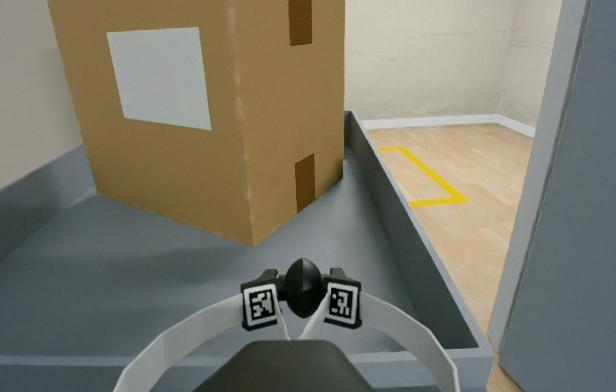

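Emit:
move(r2={"joints": {"arm_m": 0.2}}, blocking=false, cameras=[])

Emit:
wait(seconds=0.7, cameras=[])

Emit:
move(r2={"joints": {"lift_m": 0.76}, "contact_limits": {"lift_m": 0.2}}, blocking=false, cameras=[])

Emit:
wait(seconds=1, cameras=["r2_wrist_camera"])

Emit:
move(r2={"base": {"strafe_m": -0.2}, "pace": "slow"}, blocking=false, cameras=[])

Emit:
wait(seconds=3, cameras=["r2_head_camera", "r2_wrist_camera"])

Scene clock: 1186.60 s.
move: r2 moving
r1: as last shown
r1.turned_by_imu: -0.001
r1.lidar_m: 4.82 2.64 1.98 1.91 0.25 0.25 0.51 0.73 0.64 0.58 0.65 4.12
r1.motor_effort: lift_m=+19(20) arm_m=+5(5) wheel_0=+0(1) wheel_1=+1(1) wheel_2=+0(0)
r1.servo_current: wrist_yaw_rad=39(59) wrist_pitch_rad=39(46) wrist_roll_rad=39(59) gripper_m=39(46)
r1.wrist_depth_mm: 136 138 - 484 279 195 - / 113 139 - 488 282 196 - / 117 139 265 492 285 189 - / 137 160 - 496 285 189 - / 159 - - 449 286 190 158 / 1098 1205 194 449 190 190 - / 854 750 759 143 267 173 -
r2.base_odometry: x=-1.344 y=-3.066 heading=-2.424
r2.turned_by_wheels: +0.000
r2.turned_by_imu: +0.001
r2.base_tilt: forward=-0.7 right=+0.1
r2.lidar_m: 0.45 0.48 1.37 1.97 2.00 2.43 - 4.72 3.07 0.62 0.60 0.48
r2.base_status: not commanded
r2.joint_positions: lift_m=+0.820 arm_m=+0.179 wrist_yaw_rad=-0.001 wrist_pitch_rad=+0.399 wrist_roll_rad=+0.000 gripper_m=+0.001
r2.joint_status: arm_m moving
r2.measured_speeds: translate_m=+0.000 strafe_m=+0.000 rotate_rad=+0.000 lift_m=+0.000 arm_m=+0.135 wrist_yaw_rad=+0.000 wrist_pitch_rad=+0.000 wrist_roll_rad=+0.000
r2.motor_effort: lift_m=+21(21) arm_m=+10(11) wheel_0=+2(2) wheel_1=-3(4) wheel_2=-6(6)
r2.servo_current: wrist_yaw_rad=46(52) wrist_pitch_rad=39(46) wrist_roll_rad=46(59) gripper_m=72(72)
r2.hand_pose: x=+0.6157 y=-0.0876 z=+0.8860 quat_wxyz=(+0.980, +0.000, +0.198, +0.000) (m; r2's base frame)
r2.wrist_depth_mm: 397 336 298 387 - - - / 430 364 315 413 - - - / 469 397 340 430 - - - / 484 442 364 449 525 - - / - - 387 402 332 1756 - / - - 183 192 182 242 - / - 116 - - - - -
pictures: none
No camera images: "cameras" was empty.

Scene clock: 1187.20 s.
earlier move: r2 done
r1.base_odometry: x=-1.697 y=+1.622 heading=+2.896
r1.turned_by_wheels: +0.000
r1.turned_by_imu: +0.000
r1.base_tilt: forward=-1.6 right=+1.3
r1.lidar_m: 4.80 2.65 1.98 1.91 0.25 0.25 0.53 0.73 0.64 0.62 0.67 4.14
r1.base_status: not commanded
r1.joint_positions: lift_m=+0.127 arm_m=+0.000 wrist_yaw_rad=+3.092 wrist_pitch_rad=+0.002 wrist_roll_rad=+0.000 gripper_m=+0.056
r1.joint_status: not commanded
r1.measured_speeds: all 0
r1.motor_effort: lift_m=+19(20) arm_m=+5(5) wheel_0=+0(1) wheel_1=+1(1) wheel_2=+0(0)
r1.servo_current: wrist_yaw_rad=72(72) wrist_pitch_rad=52(52) wrist_roll_rad=59(59) gripper_m=39(46)
r1.hand_pose: x=-0.1129 y=+0.1017 z=+0.3046 quat_wxyz=(+0.025, -0.001, +0.000, +1.000) (m; r1's base frame)
r1.wrist_depth_mm: 136 138 - 484 281 196 - / 113 139 - 484 281 196 - / 117 139 266 488 285 189 - / 137 160 - 492 286 189 - / 158 - - 449 287 190 158 / 1098 1205 194 449 191 190 - / 854 741 750 143 268 172 -
r2.base_odometry: x=-1.344 y=-3.066 heading=-2.424
r2.turned_by_wheels: +0.000
r2.turned_by_imu: +0.000
r2.base_tilt: forward=-0.7 right=+0.0
r2.lidar_m: 0.44 0.45 1.36 1.97 1.99 2.45 - 4.76 3.06 0.65 0.62 0.48
r2.base_status: not commanded
r2.joint_positions: lift_m=+0.820 arm_m=+0.200 wrist_yaw_rad=-0.001 wrist_pitch_rad=+0.399 wrist_roll_rad=+0.000 gripper_m=+0.001
r2.joint_status: all done
r2.measured_speeds: all 0
r2.motor_effort: lift_m=+21(21) arm_m=+7(11) wheel_0=+2(2) wheel_1=-4(4) wheel_2=-6(6)
r2.servo_current: wrist_yaw_rad=46(59) wrist_pitch_rad=46(46) wrist_roll_rad=46(59) gripper_m=65(72)
r2.hand_pose: x=+0.6364 y=-0.0876 z=+0.8860 quat_wxyz=(+0.980, +0.000, +0.198, +0.000) (m; r2's base frame)
r2.wrist_depth_mm: 368 310 276 366 - - - / 397 334 296 384 - - - / 433 366 314 413 - - - / 477 407 342 430 535 - - / - 421 368 384 332 1756 - / - - 183 192 182 1060 - / - 116 - - - - -
wait: 0.60 of 0.7 s (r2 has come to rest)
pictures: none
No camera images: "cameras" was empty.

Scene clock: 1187.70 s.
move: r2 moving
r1: as last shown
r1.base_tilt: forward=-1.6 right=+1.2
r1.lidar_m: 4.82 2.65 1.99 1.93 0.25 0.25 0.51 0.73 0.63 0.60 0.65 4.09
r1.motor_effort: lift_m=+19(19) arm_m=+5(5) wheel_0=+0(1) wheel_1=+1(1) wheel_2=+0(0)
r1.servo_current: wrist_yaw_rad=46(59) wrist_pitch_rad=39(46) wrist_roll_rad=46(59) gripper_m=39(52)
r1.wrist_depth_mm: 136 138 - 480 279 195 - / 113 138 - 488 283 196 - / 117 139 267 496 285 189 - / 137 160 - 496 285 190 - / 159 - - 445 286 189 158 / 1078 1205 193 449 191 190 - / 842 750 750 143 267 172 -
r2.base_odometry: x=-1.344 y=-3.066 heading=-2.424
r2.turned_by_wheels: +0.000
r2.turned_by_imu: +0.000
r2.base_tilt: forward=-0.7 right=+0.0
r2.lidar_m: 0.44 0.46 1.38 1.97 2.01 2.43 - 4.76 3.09 0.64 0.62 0.46
r2.base_status: not commanded
r2.joint_positions: lift_m=+0.783 arm_m=+0.200 wrist_yaw_rad=-0.001 wrist_pitch_rad=+0.399 wrist_roll_rad=+0.000 gripper_m=+0.001
r2.joint_status: lift_m moving
r2.measured_speeds: translate_m=+0.000 strafe_m=+0.000 rotate_rad=+0.000 lift_m=-0.124 arm_m=+0.000 wrist_yaw_rad=+0.000 wrist_pitch_rad=+0.000 wrist_roll_rad=+0.000
r2.motor_effort: lift_m=+14(21) arm_m=+7(7) wheel_0=+2(2) wheel_1=-4(4) wheel_2=-6(6)
r2.servo_current: wrist_yaw_rad=52(59) wrist_pitch_rad=39(46) wrist_roll_rad=46(46) gripper_m=65(72)
r2.contact_limits: lift_m 0.2
r2.hand_pose: x=+0.6364 y=-0.0876 z=+0.8496 quat_wxyz=(+0.980, +0.000, +0.198, +0.000) (m; r2's base frame)
r2.wrist_depth_mm: 370 306 276 368 - - - / 399 334 296 384 - - - / 445 368 314 413 - - - / 462 402 340 410 377 - - / - - 355 217 296 1618 - / - - 183 192 174 202 - / - 116 - - - 162 -
pictures: none
No camera images: "cameras" was empty.

Scene clock: 1188.50 s.
earlier move: r2 contact_stop
r1.base_odometry: x=-1.697 y=+1.622 heading=+2.896
r1.turned_by_wheels: +0.000
r1.turned_by_imu: +0.000
r1.base_tilt: forward=-1.6 right=+1.3
r1.lidar_m: 4.79 2.65 1.98 1.91 0.25 0.25 0.52 0.73 0.64 0.63 0.66 4.10
r1.base_status: not commanded
r1.joint_positions: lift_m=+0.127 arm_m=+0.000 wrist_yaw_rad=+3.092 wrist_pitch_rad=+0.002 wrist_roll_rad=+0.000 gripper_m=+0.056
r1.joint_status: not commanded
r1.measured_speeds: all 0
r1.motor_effort: lift_m=+19(19) arm_m=+4(5) wheel_0=+0(1) wheel_1=+1(1) wheel_2=+0(0)
r1.servo_current: wrist_yaw_rad=39(72) wrist_pitch_rad=39(46) wrist_roll_rad=52(65) gripper_m=39(52)
r1.hand_pose: x=-0.1129 y=+0.1017 z=+0.3046 quat_wxyz=(+0.025, -0.001, +0.000, +1.000) (m; r1's base frame)
r1.wrist_depth_mm: 136 138 - 480 279 196 - / 113 138 - 492 283 196 - / 117 140 265 492 285 189 - / 137 160 - 500 287 190 - / 159 - - 445 285 190 158 / 1078 1182 193 449 191 190 - / 854 741 759 143 267 172 -
r2.base_odometry: x=-1.344 y=-3.066 heading=-2.424
r2.turned_by_wheels: +0.000
r2.turned_by_imu: +0.001
r2.base_tilt: forward=-0.7 right=+0.1
r2.lidar_m: 0.44 0.47 1.37 1.98 1.98 2.46 - 4.78 3.07 0.64 0.64 0.48
r2.base_status: not commanded
r2.joint_positions: lift_m=+0.798 arm_m=+0.200 wrist_yaw_rad=-0.001 wrist_pitch_rad=+0.399 wrist_roll_rad=+0.000 gripper_m=+0.001
r2.joint_status: lift_m contact_stop (moved -0.022 of -0.060)
r2.measured_speeds: all 0
r2.on_its_own: lift_m is slack since a contact_stop (your +0.760 is given up)
r2.motor_effort: lift_m=+19(21) arm_m=+4(7) wheel_0=+1(2) wheel_1=-1(4) wheel_2=-1(6)
r2.servo_current: wrist_yaw_rad=52(59) wrist_pitch_rad=46(65) wrist_roll_rad=46(59) gripper_m=72(72)
r2.contact_limits: lift_m 0.2
r2.hand_pose: x=+0.6366 y=-0.0876 z=+0.8638 quat_wxyz=(+0.980, +0.000, +0.198, +0.000) (m; r2's base frame)
r2.wrist_depth_mm: 366 304 274 366 - - - / 399 330 291 387 - - - / 439 364 312 413 - - - / 469 404 340 407 377 - - / - - 359 219 296 1708 - / - - 183 191 182 219 - / - 116 - - - 173 -
wait: 0.80 of 1 s (r2 has come to rest)
pictures: r2_wrist_camera
Images, in order (width x height): r2_wrist_camera 616x392.

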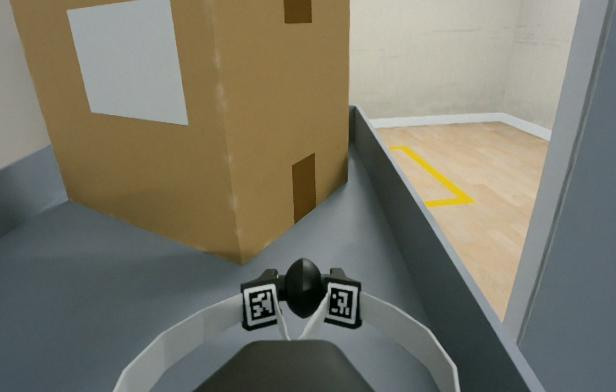

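not run: a stop that you did not command came earlier in this reply.

not run: a stop that you did not command came earlier in this reply.

Emit:
move(r2={"joints":{"lift_m":0.83,"wrist_pitch_rad":0.75}}, blocking=false, cameras=[])

Emit:
wait(seconds=1.5, cameras=["r2_wrist_camera","r2_head_camera"])

Scene clock: 1207.07 s.
move: r2 moving
r1: as last shown
r1.turned_by_imu: -0.001
r1.lidar_m: 4.82 2.64 1.99 1.92 0.25 0.25 0.53 0.73 0.64 0.60 0.67 4.11
r1.motor_effort: lift_m=+19(19) arm_m=+5(5) wheel_0=+0(1) wheel_1=+1(1) wheel_2=+0(0)
r1.servo_current: wrist_yaw_rad=52(59) wrist_pitch_rad=39(52) wrist_roll_rad=52(59) gripper_m=46(46)
r1.wrist_depth_mm: 136 138 - 488 279 195 - / 112 139 - 488 282 196 - / 117 139 267 496 283 188 - / 137 160 - 496 285 189 - / 159 - - 445 286 190 158 / 1078 1205 194 452 191 190 - / 842 759 750 143 268 172 -
r2.base_odometry: x=-1.344 y=-3.066 heading=-2.424
r2.turned_by_wheels: +0.000
r2.turned_by_imu: +0.003
r2.base_tilt: forward=-0.7 right=+0.1
r2.lidar_m: 0.41 0.46 1.40 1.97 1.99 2.48 - 4.76 3.08 0.64 0.62 0.50
r2.base_status: not commanded
r2.joint_positions: lift_m=+0.826 arm_m=+0.200 wrist_yaw_rad=+0.000 wrist_pitch_rad=+0.729 wrist_roll_rad=+0.000 gripper_m=+0.001
r2.joint_status: lift_m moving; wrist_pitch_rad moving
r2.measured_speeds: translate_m=+0.000 strafe_m=+0.000 rotate_rad=+0.000 lift_m=+0.051 arm_m=+0.000 wrist_yaw_rad=+0.001 wrist_pitch_rad=+0.185 wrist_roll_rad=+0.000
r2.motor_effort: lift_m=+22(23) arm_m=+4(4) wheel_0=+0(1) wheel_1=-2(2) wheel_2=-1(1)
r2.servo_current: wrist_yaw_rad=39(59) wrist_pitch_rad=85(156) wrist_roll_rad=39(59) gripper_m=65(78)
r2.hand_pose: x=+0.5860 y=-0.0874 z=+0.8124 quat_wxyz=(+0.934, +0.000, +0.357, +0.000) (m; r2's base frame)
r2.wrist_depth_mm: 397 319 282 366 - - - / 455 370 315 397 377 - - / - 394 347 379 298 1661 - / - - - - - 222 - / - - - - - 205 - / - - 182 193 172 177 - / - 127 - - 139 143 -
pictures: none
No camera images: "cameras" was empty.

Scene clock: 1207.53 s.
earlier move: r2 done
r1.base_odometry: x=-1.697 y=+1.622 heading=+2.896
r1.turned_by_wheels: +0.000
r1.turned_by_imu: +0.000
r1.base_tilt: forward=-1.6 right=+1.3
r1.lidar_m: 4.81 2.65 1.96 1.93 0.25 0.25 0.52 0.73 0.63 0.61 0.67 4.13
r1.base_status: not commanded
r1.joint_positions: lift_m=+0.127 arm_m=+0.000 wrist_yaw_rad=+3.092 wrist_pitch_rad=+0.002 wrist_roll_rad=+0.000 gripper_m=+0.056
r1.joint_status: not commanded
r1.measured_speeds: all 0
r1.motor_effort: lift_m=+19(19) arm_m=+5(5) wheel_0=-1(1) wheel_1=+1(1) wheel_2=+0(0)
r1.servo_current: wrist_yaw_rad=59(59) wrist_pitch_rad=46(52) wrist_roll_rad=46(65) gripper_m=39(46)
r1.hand_pose: x=-0.1129 y=+0.1017 z=+0.3046 quat_wxyz=(+0.025, -0.001, +0.000, +1.000) (m; r1's base frame)
r1.wrist_depth_mm: 136 138 - 484 281 196 - / 113 139 - 488 281 196 - / 117 139 267 488 283 189 - / 137 160 - 496 286 190 - / 159 - - 445 286 190 158 / 1078 1205 195 452 190 190 - / 854 750 750 143 267 172 -
r2.base_odometry: x=-1.344 y=-3.066 heading=-2.424
r2.turned_by_wheels: +0.000
r2.turned_by_imu: +0.000
r2.base_tilt: forward=-0.7 right=+0.0
r2.lidar_m: 0.43 0.45 1.37 1.98 1.99 2.45 - 4.75 3.10 0.65 0.62 0.51
r2.base_status: not commanded
r2.joint_positions: lift_m=+0.830 arm_m=+0.200 wrist_yaw_rad=+0.000 wrist_pitch_rad=+0.744 wrist_roll_rad=+0.000 gripper_m=+0.001
r2.joint_status: all done
r2.measured_speeds: all 0
r2.motor_effort: lift_m=+20(23) arm_m=+3(4) wheel_0=+1(1) wheel_1=-1(2) wheel_2=-1(1)
r2.servo_current: wrist_yaw_rad=33(59) wrist_pitch_rad=46(156) wrist_roll_rad=52(59) gripper_m=65(78)
r2.hand_pose: x=+0.5831 y=-0.0874 z=+0.8128 quat_wxyz=(+0.932, +0.000, +0.363, +0.000) (m; r2's base frame)
r2.wrist_depth_mm: 394 314 281 370 - - - / 442 368 314 392 366 - 1921 / - - 349 - 289 1661 - / - - - - 259 234 - / - - - - - 196 - / - - 179 192 173 182 - / - 127 - - 138 140 -
wait: 0.47 of 1.5 s (r2 has come to rest)
pictures: r2_head_camera, r2_wrist_camera
Images, in order (width x height): r2_head_camera 420x560, r2_wrist_camera 616x392.

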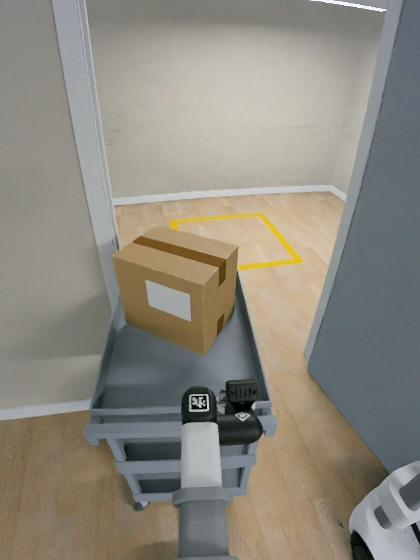

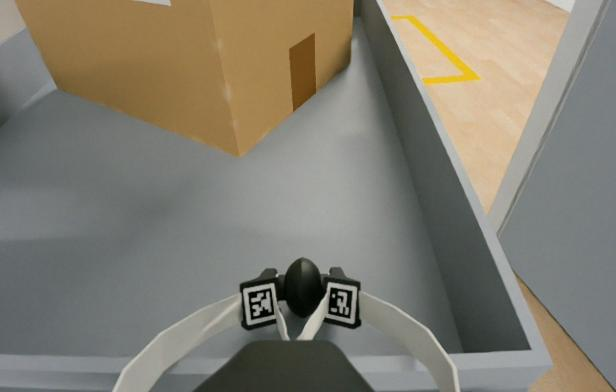

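Emit:
move(r2={"base":{"strafe_m":-0.2},"pace":"slow","contact_limits":{"strafe_m":0.6}}, blocking=false, cameras=[])

Emit:
wait(seconds=3, cameras=["r2_wrist_camera","r2_head_camera","r1_head_right_camera"])

Scene clock: 1213.47 s.
move: r2 moving
r1: as last shown
r1.lidar_m: 4.81 2.66 2.00 1.93 0.26 0.25 0.52 0.74 0.64 0.62 0.66 4.12
r1.motor_effort: lift_m=+19(19) arm_m=+5(5) wheel_0=+0(1) wheel_1=+1(1) wheel_2=+0(0)
r1.servo_current: wrist_yaw_rad=46(65) wrist_pitch_rad=46(46) wrist_roll_rad=59(59) gripper_m=39(46)
r1.wrist_depth_mm: 136 139 - 484 281 195 - / 112 138 - 484 283 197 - / 117 139 265 492 283 189 - / 137 160 - 496 286 189 - / 158 - - 445 285 190 158 / 1098 1182 193 452 190 189 - / 831 750 750 143 267 172 -
r2.base_odometry: x=-1.353 y=-3.055 heading=-2.424
r2.turned_by_wheels: +0.000
r2.turned_by_imu: +0.001
r2.base_tilt: forward=-0.6 right=+0.0
r2.lidar_m: 0.43 0.46 1.39 1.99 2.00 2.46 - 4.75 3.05 0.62 0.61 0.51
r2.base_status: strafe_m moving
r2.joint_positions: lift_m=+0.830 arm_m=+0.200 wrist_yaw_rad=+0.000 wrist_pitch_rad=+0.744 wrist_roll_rad=+0.000 gripper_m=+0.001
r2.joint_status: not commanded
r2.measured_speeds: translate_m=+0.000 strafe_m=-0.055 rotate_rad=-0.003 lift_m=+0.000 arm_m=+0.000 wrist_yaw_rad=+0.000 wrist_pitch_rad=+0.000 wrist_roll_rad=+0.000
r2.motor_effort: lift_m=+20(20) arm_m=+4(4) wheel_0=+7(12) wheel_1=-8(9) wheel_2=+0(2)
r2.servo_current: wrist_yaw_rad=46(52) wrist_pitch_rad=46(52) wrist_roll_rad=39(52) gripper_m=65(65)
r2.contact_limits: strafe_m 0.6
r2.hand_pose: x=+0.5831 y=-0.0874 z=+0.8128 quat_wxyz=(+0.932, +0.000, +0.363, +0.000) (m; r2's base frame)
r2.wrist_depth_mm: 384 304 285 382 - - - / 445 355 315 397 375 - - / - 384 347 - 279 1661 - / - - - - 250 216 - / - - - - 227 185 - / - - 179 192 173 170 - / - 127 - - 138 139 -
pictures: none
No camera images: "cameras" was empty.

Scene clock: 1216.10 s.
earlier move: r2 done
r1.base_odometry: x=-1.697 y=+1.622 heading=+2.896
r1.turned_by_wheels: +0.000
r1.turned_by_imu: +0.000
r1.base_tilt: forward=-1.6 right=+1.3
r1.lidar_m: 4.80 2.63 1.96 1.90 0.25 0.25 0.53 0.55 0.48 0.45 0.46 4.11
r1.base_status: not commanded
r1.joint_positions: lift_m=+0.127 arm_m=+0.000 wrist_yaw_rad=+3.092 wrist_pitch_rad=+0.002 wrist_roll_rad=+0.000 gripper_m=+0.056
r1.joint_status: not commanded
r1.measured_speeds: all 0
r1.motor_effort: lift_m=+19(19) arm_m=+5(5) wheel_0=+0(1) wheel_1=+1(1) wheel_2=+0(0)
r1.servo_current: wrist_yaw_rad=52(72) wrist_pitch_rad=46(52) wrist_roll_rad=52(72) gripper_m=39(46)
r1.hand_pose: x=-0.1129 y=+0.1017 z=+0.3046 quat_wxyz=(+0.025, -0.001, +0.000, +1.000) (m; r1's base frame)
r1.wrist_depth_mm: 136 138 - 484 279 196 - / 113 139 - 488 282 196 - / 117 139 265 496 283 189 - / 137 160 - 496 286 189 - / 768 - - 445 285 190 158 / 1060 1205 193 445 191 190 - / 854 750 750 143 267 171 -
r2.base_odometry: x=-1.475 y=-2.915 heading=-2.424
r2.turned_by_wheels: +0.001
r2.turned_by_imu: +0.002
r2.base_tilt: forward=-0.7 right=+0.0
r2.lidar_m: 0.39 0.39 1.41 2.16 2.20 2.70 - 4.48 2.87 0.47 0.44 0.96
r2.base_status: done
r2.joint_positions: lift_m=+0.830 arm_m=+0.200 wrist_yaw_rad=+0.004 wrist_pitch_rad=+0.744 wrist_roll_rad=+0.000 gripper_m=+0.001
r2.joint_status: not commanded
r2.measured_speeds: all 0
r2.motor_effort: lift_m=+19(20) arm_m=+4(4) wheel_0=+6(14) wheel_1=-3(9) wheel_2=+2(4)
r2.servo_current: wrist_yaw_rad=46(59) wrist_pitch_rad=52(52) wrist_roll_rad=46(59) gripper_m=72(72)
r2.contact_limits: strafe_m 0.6
r2.hand_pose: x=+0.5834 y=-0.0866 z=+0.8128 quat_wxyz=(+0.932, -0.001, +0.363, +0.002) (m; r2's base frame)
r2.wrist_depth_mm: 239 285 392 - - - - / 270 300 407 1863 - - - / 320 317 - 286 1661 1708 - / - 327 - 242 1430 - - / - - - 217 206 - - / - - 179 192 167 1078 - / - - - - 143 - -
wait: 2.63 of 3 s (r2 has come to rest)
pictures: r1_head_right_camera, r2_head_camera, r2_wrist_camera
Images, in order (width x height): r1_head_right_camera 420x672, r2_head_camera 420x560, r2_wrist_camera 616x392.

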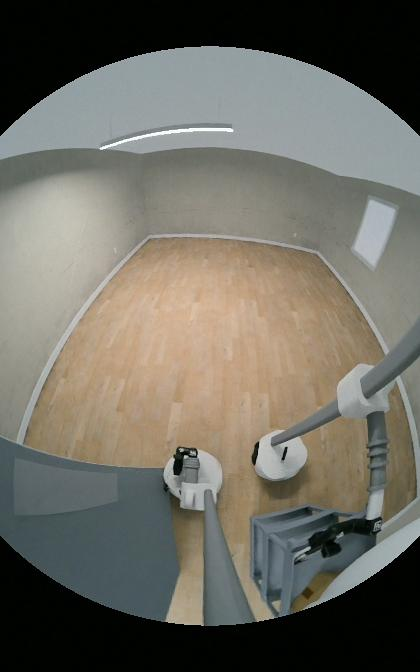

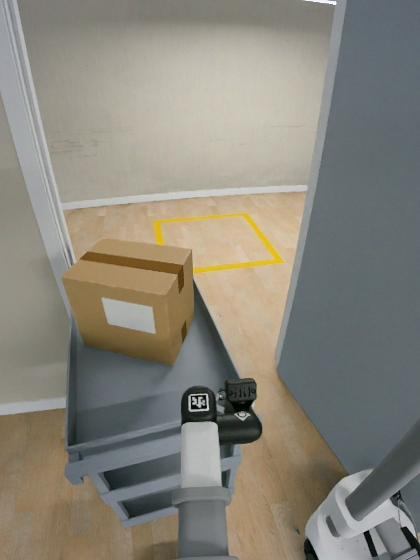

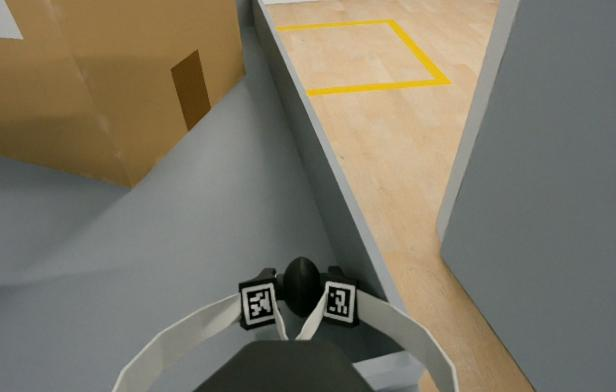

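Emit:
move(r2={"joints":{"lift_m":0.93,"arm_m":0.132,"wrist_pitch_rad":0.0}}, blocking=false, cameras=[])

Emit:
move(r2={"base":{"translate_m":-0.3}}, blocking=false, cameras=[])

Emit:
wait(seconds=2, cameras=[])

Emit:
move(r2={"base":{"rotate_rad":0.33},"joints":{"gripper_m":0.14}}, blocking=false, cameras=[])

Emit:
wait(seconds=2, cameras=["r2_wrist_camera","r2_head_camera","r1_head_right_camera"])

Scene clock: 1231.43 s.
move: r2 moving
r1: as last shown
r1.turned_by_imu: -0.001
r1.lidar_m: 4.81 2.62 1.99 1.92 0.25 0.25 0.53 0.57 0.46 0.44 0.43 4.12
r1.servo_current: wrist_yaw_rad=46(59) wrist_pitch_rad=39(52) wrist_roll_rad=46(72) gripper_m=39(46)
r1.wrist_depth_mm: 136 138 - 484 281 195 - / 112 138 - 488 281 198 - / 117 139 266 492 285 188 - / 137 160 - 496 285 189 - / 768 - - 442 286 190 158 / 1078 1205 193 449 191 190 - / 854 741 759 143 266 172 -
r2.base_odometry: x=-1.475 y=-2.915 heading=-2.424
r2.turned_by_wheels: +0.000
r2.turned_by_imu: +0.002
r2.base_tilt: forward=-0.7 right=+0.1
r2.lidar_m: 0.41 0.41 1.40 2.17 2.19 2.70 - 4.49 2.89 0.47 0.46 0.50
r2.base_status: not commanded
r2.joint_positions: lift_m=+0.868 arm_m=+0.153 wrist_yaw_rad=+0.003 wrist_pitch_rad=+0.193 wrist_roll_rad=+0.000 gripper_m=+0.001
r2.joint_status: lift_m moving; arm_m moving; wrist_pitch_rad moving
r2.measured_speeds: translate_m=+0.000 strafe_m=+0.000 rotate_rad=+0.000 lift_m=+0.146 arm_m=-0.135 wrist_yaw_rad=+0.000 wrist_pitch_rad=-1.701 wrist_roll_rad=+0.000
r2.motor_effort: lift_m=+23(24) arm_m=-11(13) wheel_0=+5(6) wheel_1=-3(4) wheel_2=+1(2)
r2.servo_current: wrist_yaw_rad=52(52) wrist_pitch_rad=169(195) wrist_roll_rad=59(59) gripper_m=65(72)
r2.contact_limits: strafe_m 0.6
r2.hand_pose: x=+0.6071 y=-0.0866 z=+0.9904 quat_wxyz=(+0.995, +0.000, +0.097, +0.001) (m; r2's base frame)
r2.wrist_depth_mm: - - - - - - - / - - - - - - - / 320 315 445 - - - - / 336 322 455 - - - - / 359 336 462 - - - - / 387 355 189 193 182 - - / 402 357 - - - - -
pictures: none
No camera images: "cameras" was empty.

Scene clock: 1231.93 s.
earlier move: r2 moving
move: r2 moving
r1: as last shown
r1.turned_by_imu: +0.000
r1.lidar_m: 4.81 2.67 1.95 1.91 0.25 0.25 0.54 0.57 0.48 0.45 0.47 4.13
r1.servo_current: wrist_yaw_rad=46(59) wrist_pitch_rad=46(46) wrist_roll_rad=46(59) gripper_m=39(46)
r1.wrist_depth_mm: 136 138 - 480 281 195 - / 113 139 - 488 282 196 - / 117 139 266 484 285 189 - / 137 160 - 496 287 189 - / 778 - - 445 287 190 158 / 1078 1229 193 449 191 190 - / 831 750 750 143 267 172 -
r2.base_odometry: x=-1.452 y=-2.895 heading=-2.424
r2.turned_by_wheels: +0.000
r2.turned_by_imu: +0.000
r2.base_tilt: forward=-0.7 right=+0.1
r2.lidar_m: 0.43 0.41 1.44 2.16 2.18 2.69 - 4.51 2.86 0.50 0.46 0.95
r2.base_status: translate_m moving
r2.joint_positions: lift_m=+0.926 arm_m=+0.132 wrist_yaw_rad=+0.003 wrist_pitch_rad=+0.008 wrist_roll_rad=+0.000 gripper_m=+0.001
r2.joint_status: lift_m moving; arm_m moving; wrist_pitch_rad moving
r2.measured_speeds: translate_m=-0.121 strafe_m=-0.001 rotate_rad=+0.003 lift_m=+0.050 arm_m=+0.000 wrist_yaw_rad=+0.000 wrist_pitch_rad=+0.000 wrist_roll_rad=+0.000
r2.motor_effort: lift_m=+21(23) arm_m=-6(10) wheel_0=-5(10) wheel_1=-9(9) wheel_2=+13(13)
r2.servo_current: wrist_yaw_rad=59(59) wrist_pitch_rad=52(169) wrist_roll_rad=52(59) gripper_m=59(72)
r2.hand_pose: x=+0.5917 y=-0.0866 z=+1.1022 quat_wxyz=(+1.000, +0.000, +0.004, +0.001) (m; r2's base frame)
r2.wrist_depth_mm: 842 - - - - - - / 854 - - - - - - / 854 - - - - - - / 854 - - - - - - / 436 433 512 - - - - / 413 377 410 194 182 - - / 418 384 - - - - -
pictures: none
No camera images: "cameras" was empty.

Scene clock: 1233.90 s.
earlier move: r2 done
r1.base_odometry: x=-1.697 y=+1.622 heading=+2.896
r1.turned_by_wheels: +0.000
r1.turned_by_imu: +0.000
r1.base_tilt: forward=-1.6 right=+1.3
r1.lidar_m: 4.83 2.69 1.98 1.93 0.25 0.25 0.52 0.57 0.49 0.46 0.53 0.74
r1.base_status: not commanded
r1.joint_positions: lift_m=+0.127 arm_m=+0.000 wrist_yaw_rad=+3.092 wrist_pitch_rad=+0.002 wrist_roll_rad=+0.000 gripper_m=+0.056
r1.joint_status: not commanded
r1.measured_speeds: all 0
r1.motor_effort: lift_m=+19(19) arm_m=+5(5) wheel_0=+0(1) wheel_1=+1(1) wheel_2=+0(0)
r1.servo_current: wrist_yaw_rad=46(65) wrist_pitch_rad=39(52) wrist_roll_rad=33(65) gripper_m=46(52)
r1.hand_pose: x=-0.1129 y=+0.1017 z=+0.3046 quat_wxyz=(+0.025, -0.001, +0.000, +1.000) (m; r1's base frame)
r1.wrist_depth_mm: 136 138 - 484 281 195 - / 112 138 - 488 282 196 - / 116 139 266 496 285 189 - / 137 160 - 492 285 189 - / 768 - - 445 286 190 158 / 1078 1205 194 452 191 190 - / 831 750 759 143 268 173 -
r2.base_odometry: x=-1.249 y=-2.718 heading=-2.424
r2.turned_by_wheels: +0.000
r2.turned_by_imu: +0.000
r2.base_tilt: forward=-0.6 right=+0.1
r2.lidar_m: 0.69 0.67 1.78 2.11 2.15 2.65 - 4.41 2.90 2.63 0.62 0.60
r2.base_status: done
r2.joint_positions: lift_m=+0.930 arm_m=+0.132 wrist_yaw_rad=+0.003 wrist_pitch_rad=+0.008 wrist_roll_rad=+0.000 gripper_m=+0.001
r2.joint_status: all done
r2.measured_speeds: all 0
r2.motor_effort: lift_m=+21(23) arm_m=-7(10) wheel_0=-4(10) wheel_1=-4(9) wheel_2=+2(14)
r2.servo_current: wrist_yaw_rad=46(59) wrist_pitch_rad=46(169) wrist_roll_rad=52(65) gripper_m=72(72)
r2.hand_pose: x=+0.5917 y=-0.0866 z=+1.1057 quat_wxyz=(+1.000, +0.000, +0.004, +0.001) (m; r2's base frame)
r2.wrist_depth_mm: - - - - - - - / - - - - - - - / - - - - - - - / - - - - - - - / - 699 676 - - - - / - 707 188 194 182 - - / - 691 647 - - - -
wait: 1.97 of 2 s (r2 has come to rest)
pictures: none
No camera images: "cameras" was empty.

Scene clock: 1234.40 s.
move: r2 moving
r1: as last shown
r1.lidar_m: 4.82 2.64 1.97 1.91 0.25 0.25 0.54 0.58 0.47 0.57 0.60 0.73
r1.servo_current: wrist_yaw_rad=59(65) wrist_pitch_rad=39(52) wrist_roll_rad=65(65) gripper_m=39(52)
r1.wrist_depth_mm: 136 138 - 480 279 195 - / 112 139 - 484 282 196 - / 117 139 266 492 285 189 - / 137 160 - 492 285 189 - / 768 - - 445 286 190 158 / 1098 1205 193 449 191 190 - / 831 759 750 143 267 172 -
r2.base_odometry: x=-1.249 y=-2.718 heading=-2.206
r2.turned_by_wheels: +0.218
r2.turned_by_imu: +0.213
r2.base_tilt: forward=-0.7 right=+0.0
r2.lidar_m: 0.69 1.50 2.16 2.10 2.25 3.17 - 3.55 2.72 2.61 0.60 0.72
r2.base_status: rotate_rad moving
r2.joint_positions: lift_m=+0.930 arm_m=+0.132 wrist_yaw_rad=+0.003 wrist_pitch_rad=+0.008 wrist_roll_rad=+0.000 gripper_m=+0.020
r2.joint_status: gripper_m moving
r2.measured_speeds: translate_m=-0.001 strafe_m=-0.002 rotate_rad=+0.675 lift_m=+0.000 arm_m=+0.000 wrist_yaw_rad=+0.000 wrist_pitch_rad=+0.000 wrist_roll_rad=+0.000
r2.motor_effort: lift_m=+21(21) arm_m=-7(7) wheel_0=-4(11) wheel_1=-4(9) wheel_2=-6(11)
r2.servo_current: wrist_yaw_rad=65(65) wrist_pitch_rad=46(59) wrist_roll_rad=33(59) gripper_m=78(104)
r2.hand_pose: x=+0.5917 y=-0.0867 z=+1.1057 quat_wxyz=(+1.000, +0.000, +0.004, +0.001) (m; r2's base frame)
r2.wrist_depth_mm: - - - - - - - / - - - - - - - / - - - - - - - / - - 1118 - - - - / - - 750 647 - - - / - - 190 194 187 - - / - 125 - - - - -
pictures: none
No camera images: "cameras" was empty.

Scene clock: 1236.20 s.
earlier move: r2 done
r1.base_odometry: x=-1.697 y=+1.622 heading=+2.896
r1.turned_by_wheels: +0.000
r1.turned_by_imu: +0.000
r1.base_tilt: forward=-1.6 right=+1.3
r1.lidar_m: 4.82 2.61 1.98 1.93 0.25 0.25 0.55 0.60 0.46 0.60 0.60 0.72
r1.base_status: not commanded
r1.joint_positions: lift_m=+0.127 arm_m=+0.000 wrist_yaw_rad=+3.092 wrist_pitch_rad=+0.002 wrist_roll_rad=+0.000 gripper_m=+0.056
r1.joint_status: not commanded
r1.measured_speeds: all 0
r1.motor_effort: lift_m=+19(19) arm_m=+5(5) wheel_0=-1(1) wheel_1=+1(1) wheel_2=+0(0)
r1.servo_current: wrist_yaw_rad=52(65) wrist_pitch_rad=33(52) wrist_roll_rad=78(78) gripper_m=39(52)
r1.hand_pose: x=-0.1129 y=+0.1017 z=+0.3046 quat_wxyz=(+0.025, -0.001, +0.000, +1.000) (m; r1's base frame)
r1.wrist_depth_mm: 136 138 - 480 279 195 - / 112 139 - 488 279 196 - / 117 139 268 492 285 189 - / 137 159 - 492 286 189 - / 778 - - 449 286 190 158 / 1060 1182 194 449 191 189 - / 842 741 759 143 267 172 -
r2.base_odometry: x=-1.249 y=-2.718 heading=-2.095
r2.turned_by_wheels: +0.111
r2.turned_by_imu: +0.108
r2.base_tilt: forward=-0.7 right=+0.0
r2.lidar_m: 0.68 1.60 2.14 2.13 2.36 3.62 - 3.30 2.65 0.68 0.60 0.72
r2.base_status: done
r2.joint_positions: lift_m=+0.930 arm_m=+0.132 wrist_yaw_rad=+0.003 wrist_pitch_rad=+0.008 wrist_roll_rad=+0.000 gripper_m=+0.140
r2.joint_status: all done
r2.measured_speeds: all 0
r2.motor_effort: lift_m=+21(21) arm_m=-7(7) wheel_0=-2(11) wheel_1=-4(9) wheel_2=-4(11)
r2.servo_current: wrist_yaw_rad=46(65) wrist_pitch_rad=46(59) wrist_roll_rad=46(59) gripper_m=52(117)
r2.hand_pose: x=+0.5917 y=-0.0867 z=+1.1057 quat_wxyz=(+1.000, +0.000, +0.004, +0.001) (m; r2's base frame)
r2.wrist_depth_mm: - - - - - - - / - - - - - - - / - - - - - - - / - - - - - - - / - - - 723 627 - - / - 187 176 691 609 206 - / - - - - 615 - -
wait: 1.80 of 2 s (r2 has come to rest)
pictures: r1_head_right_camera, r2_head_camera, r2_wrist_camera
Images, in order (width x height): r1_head_right_camera 420x672, r2_head_camera 420x560, r2_wrist_camera 616x392.

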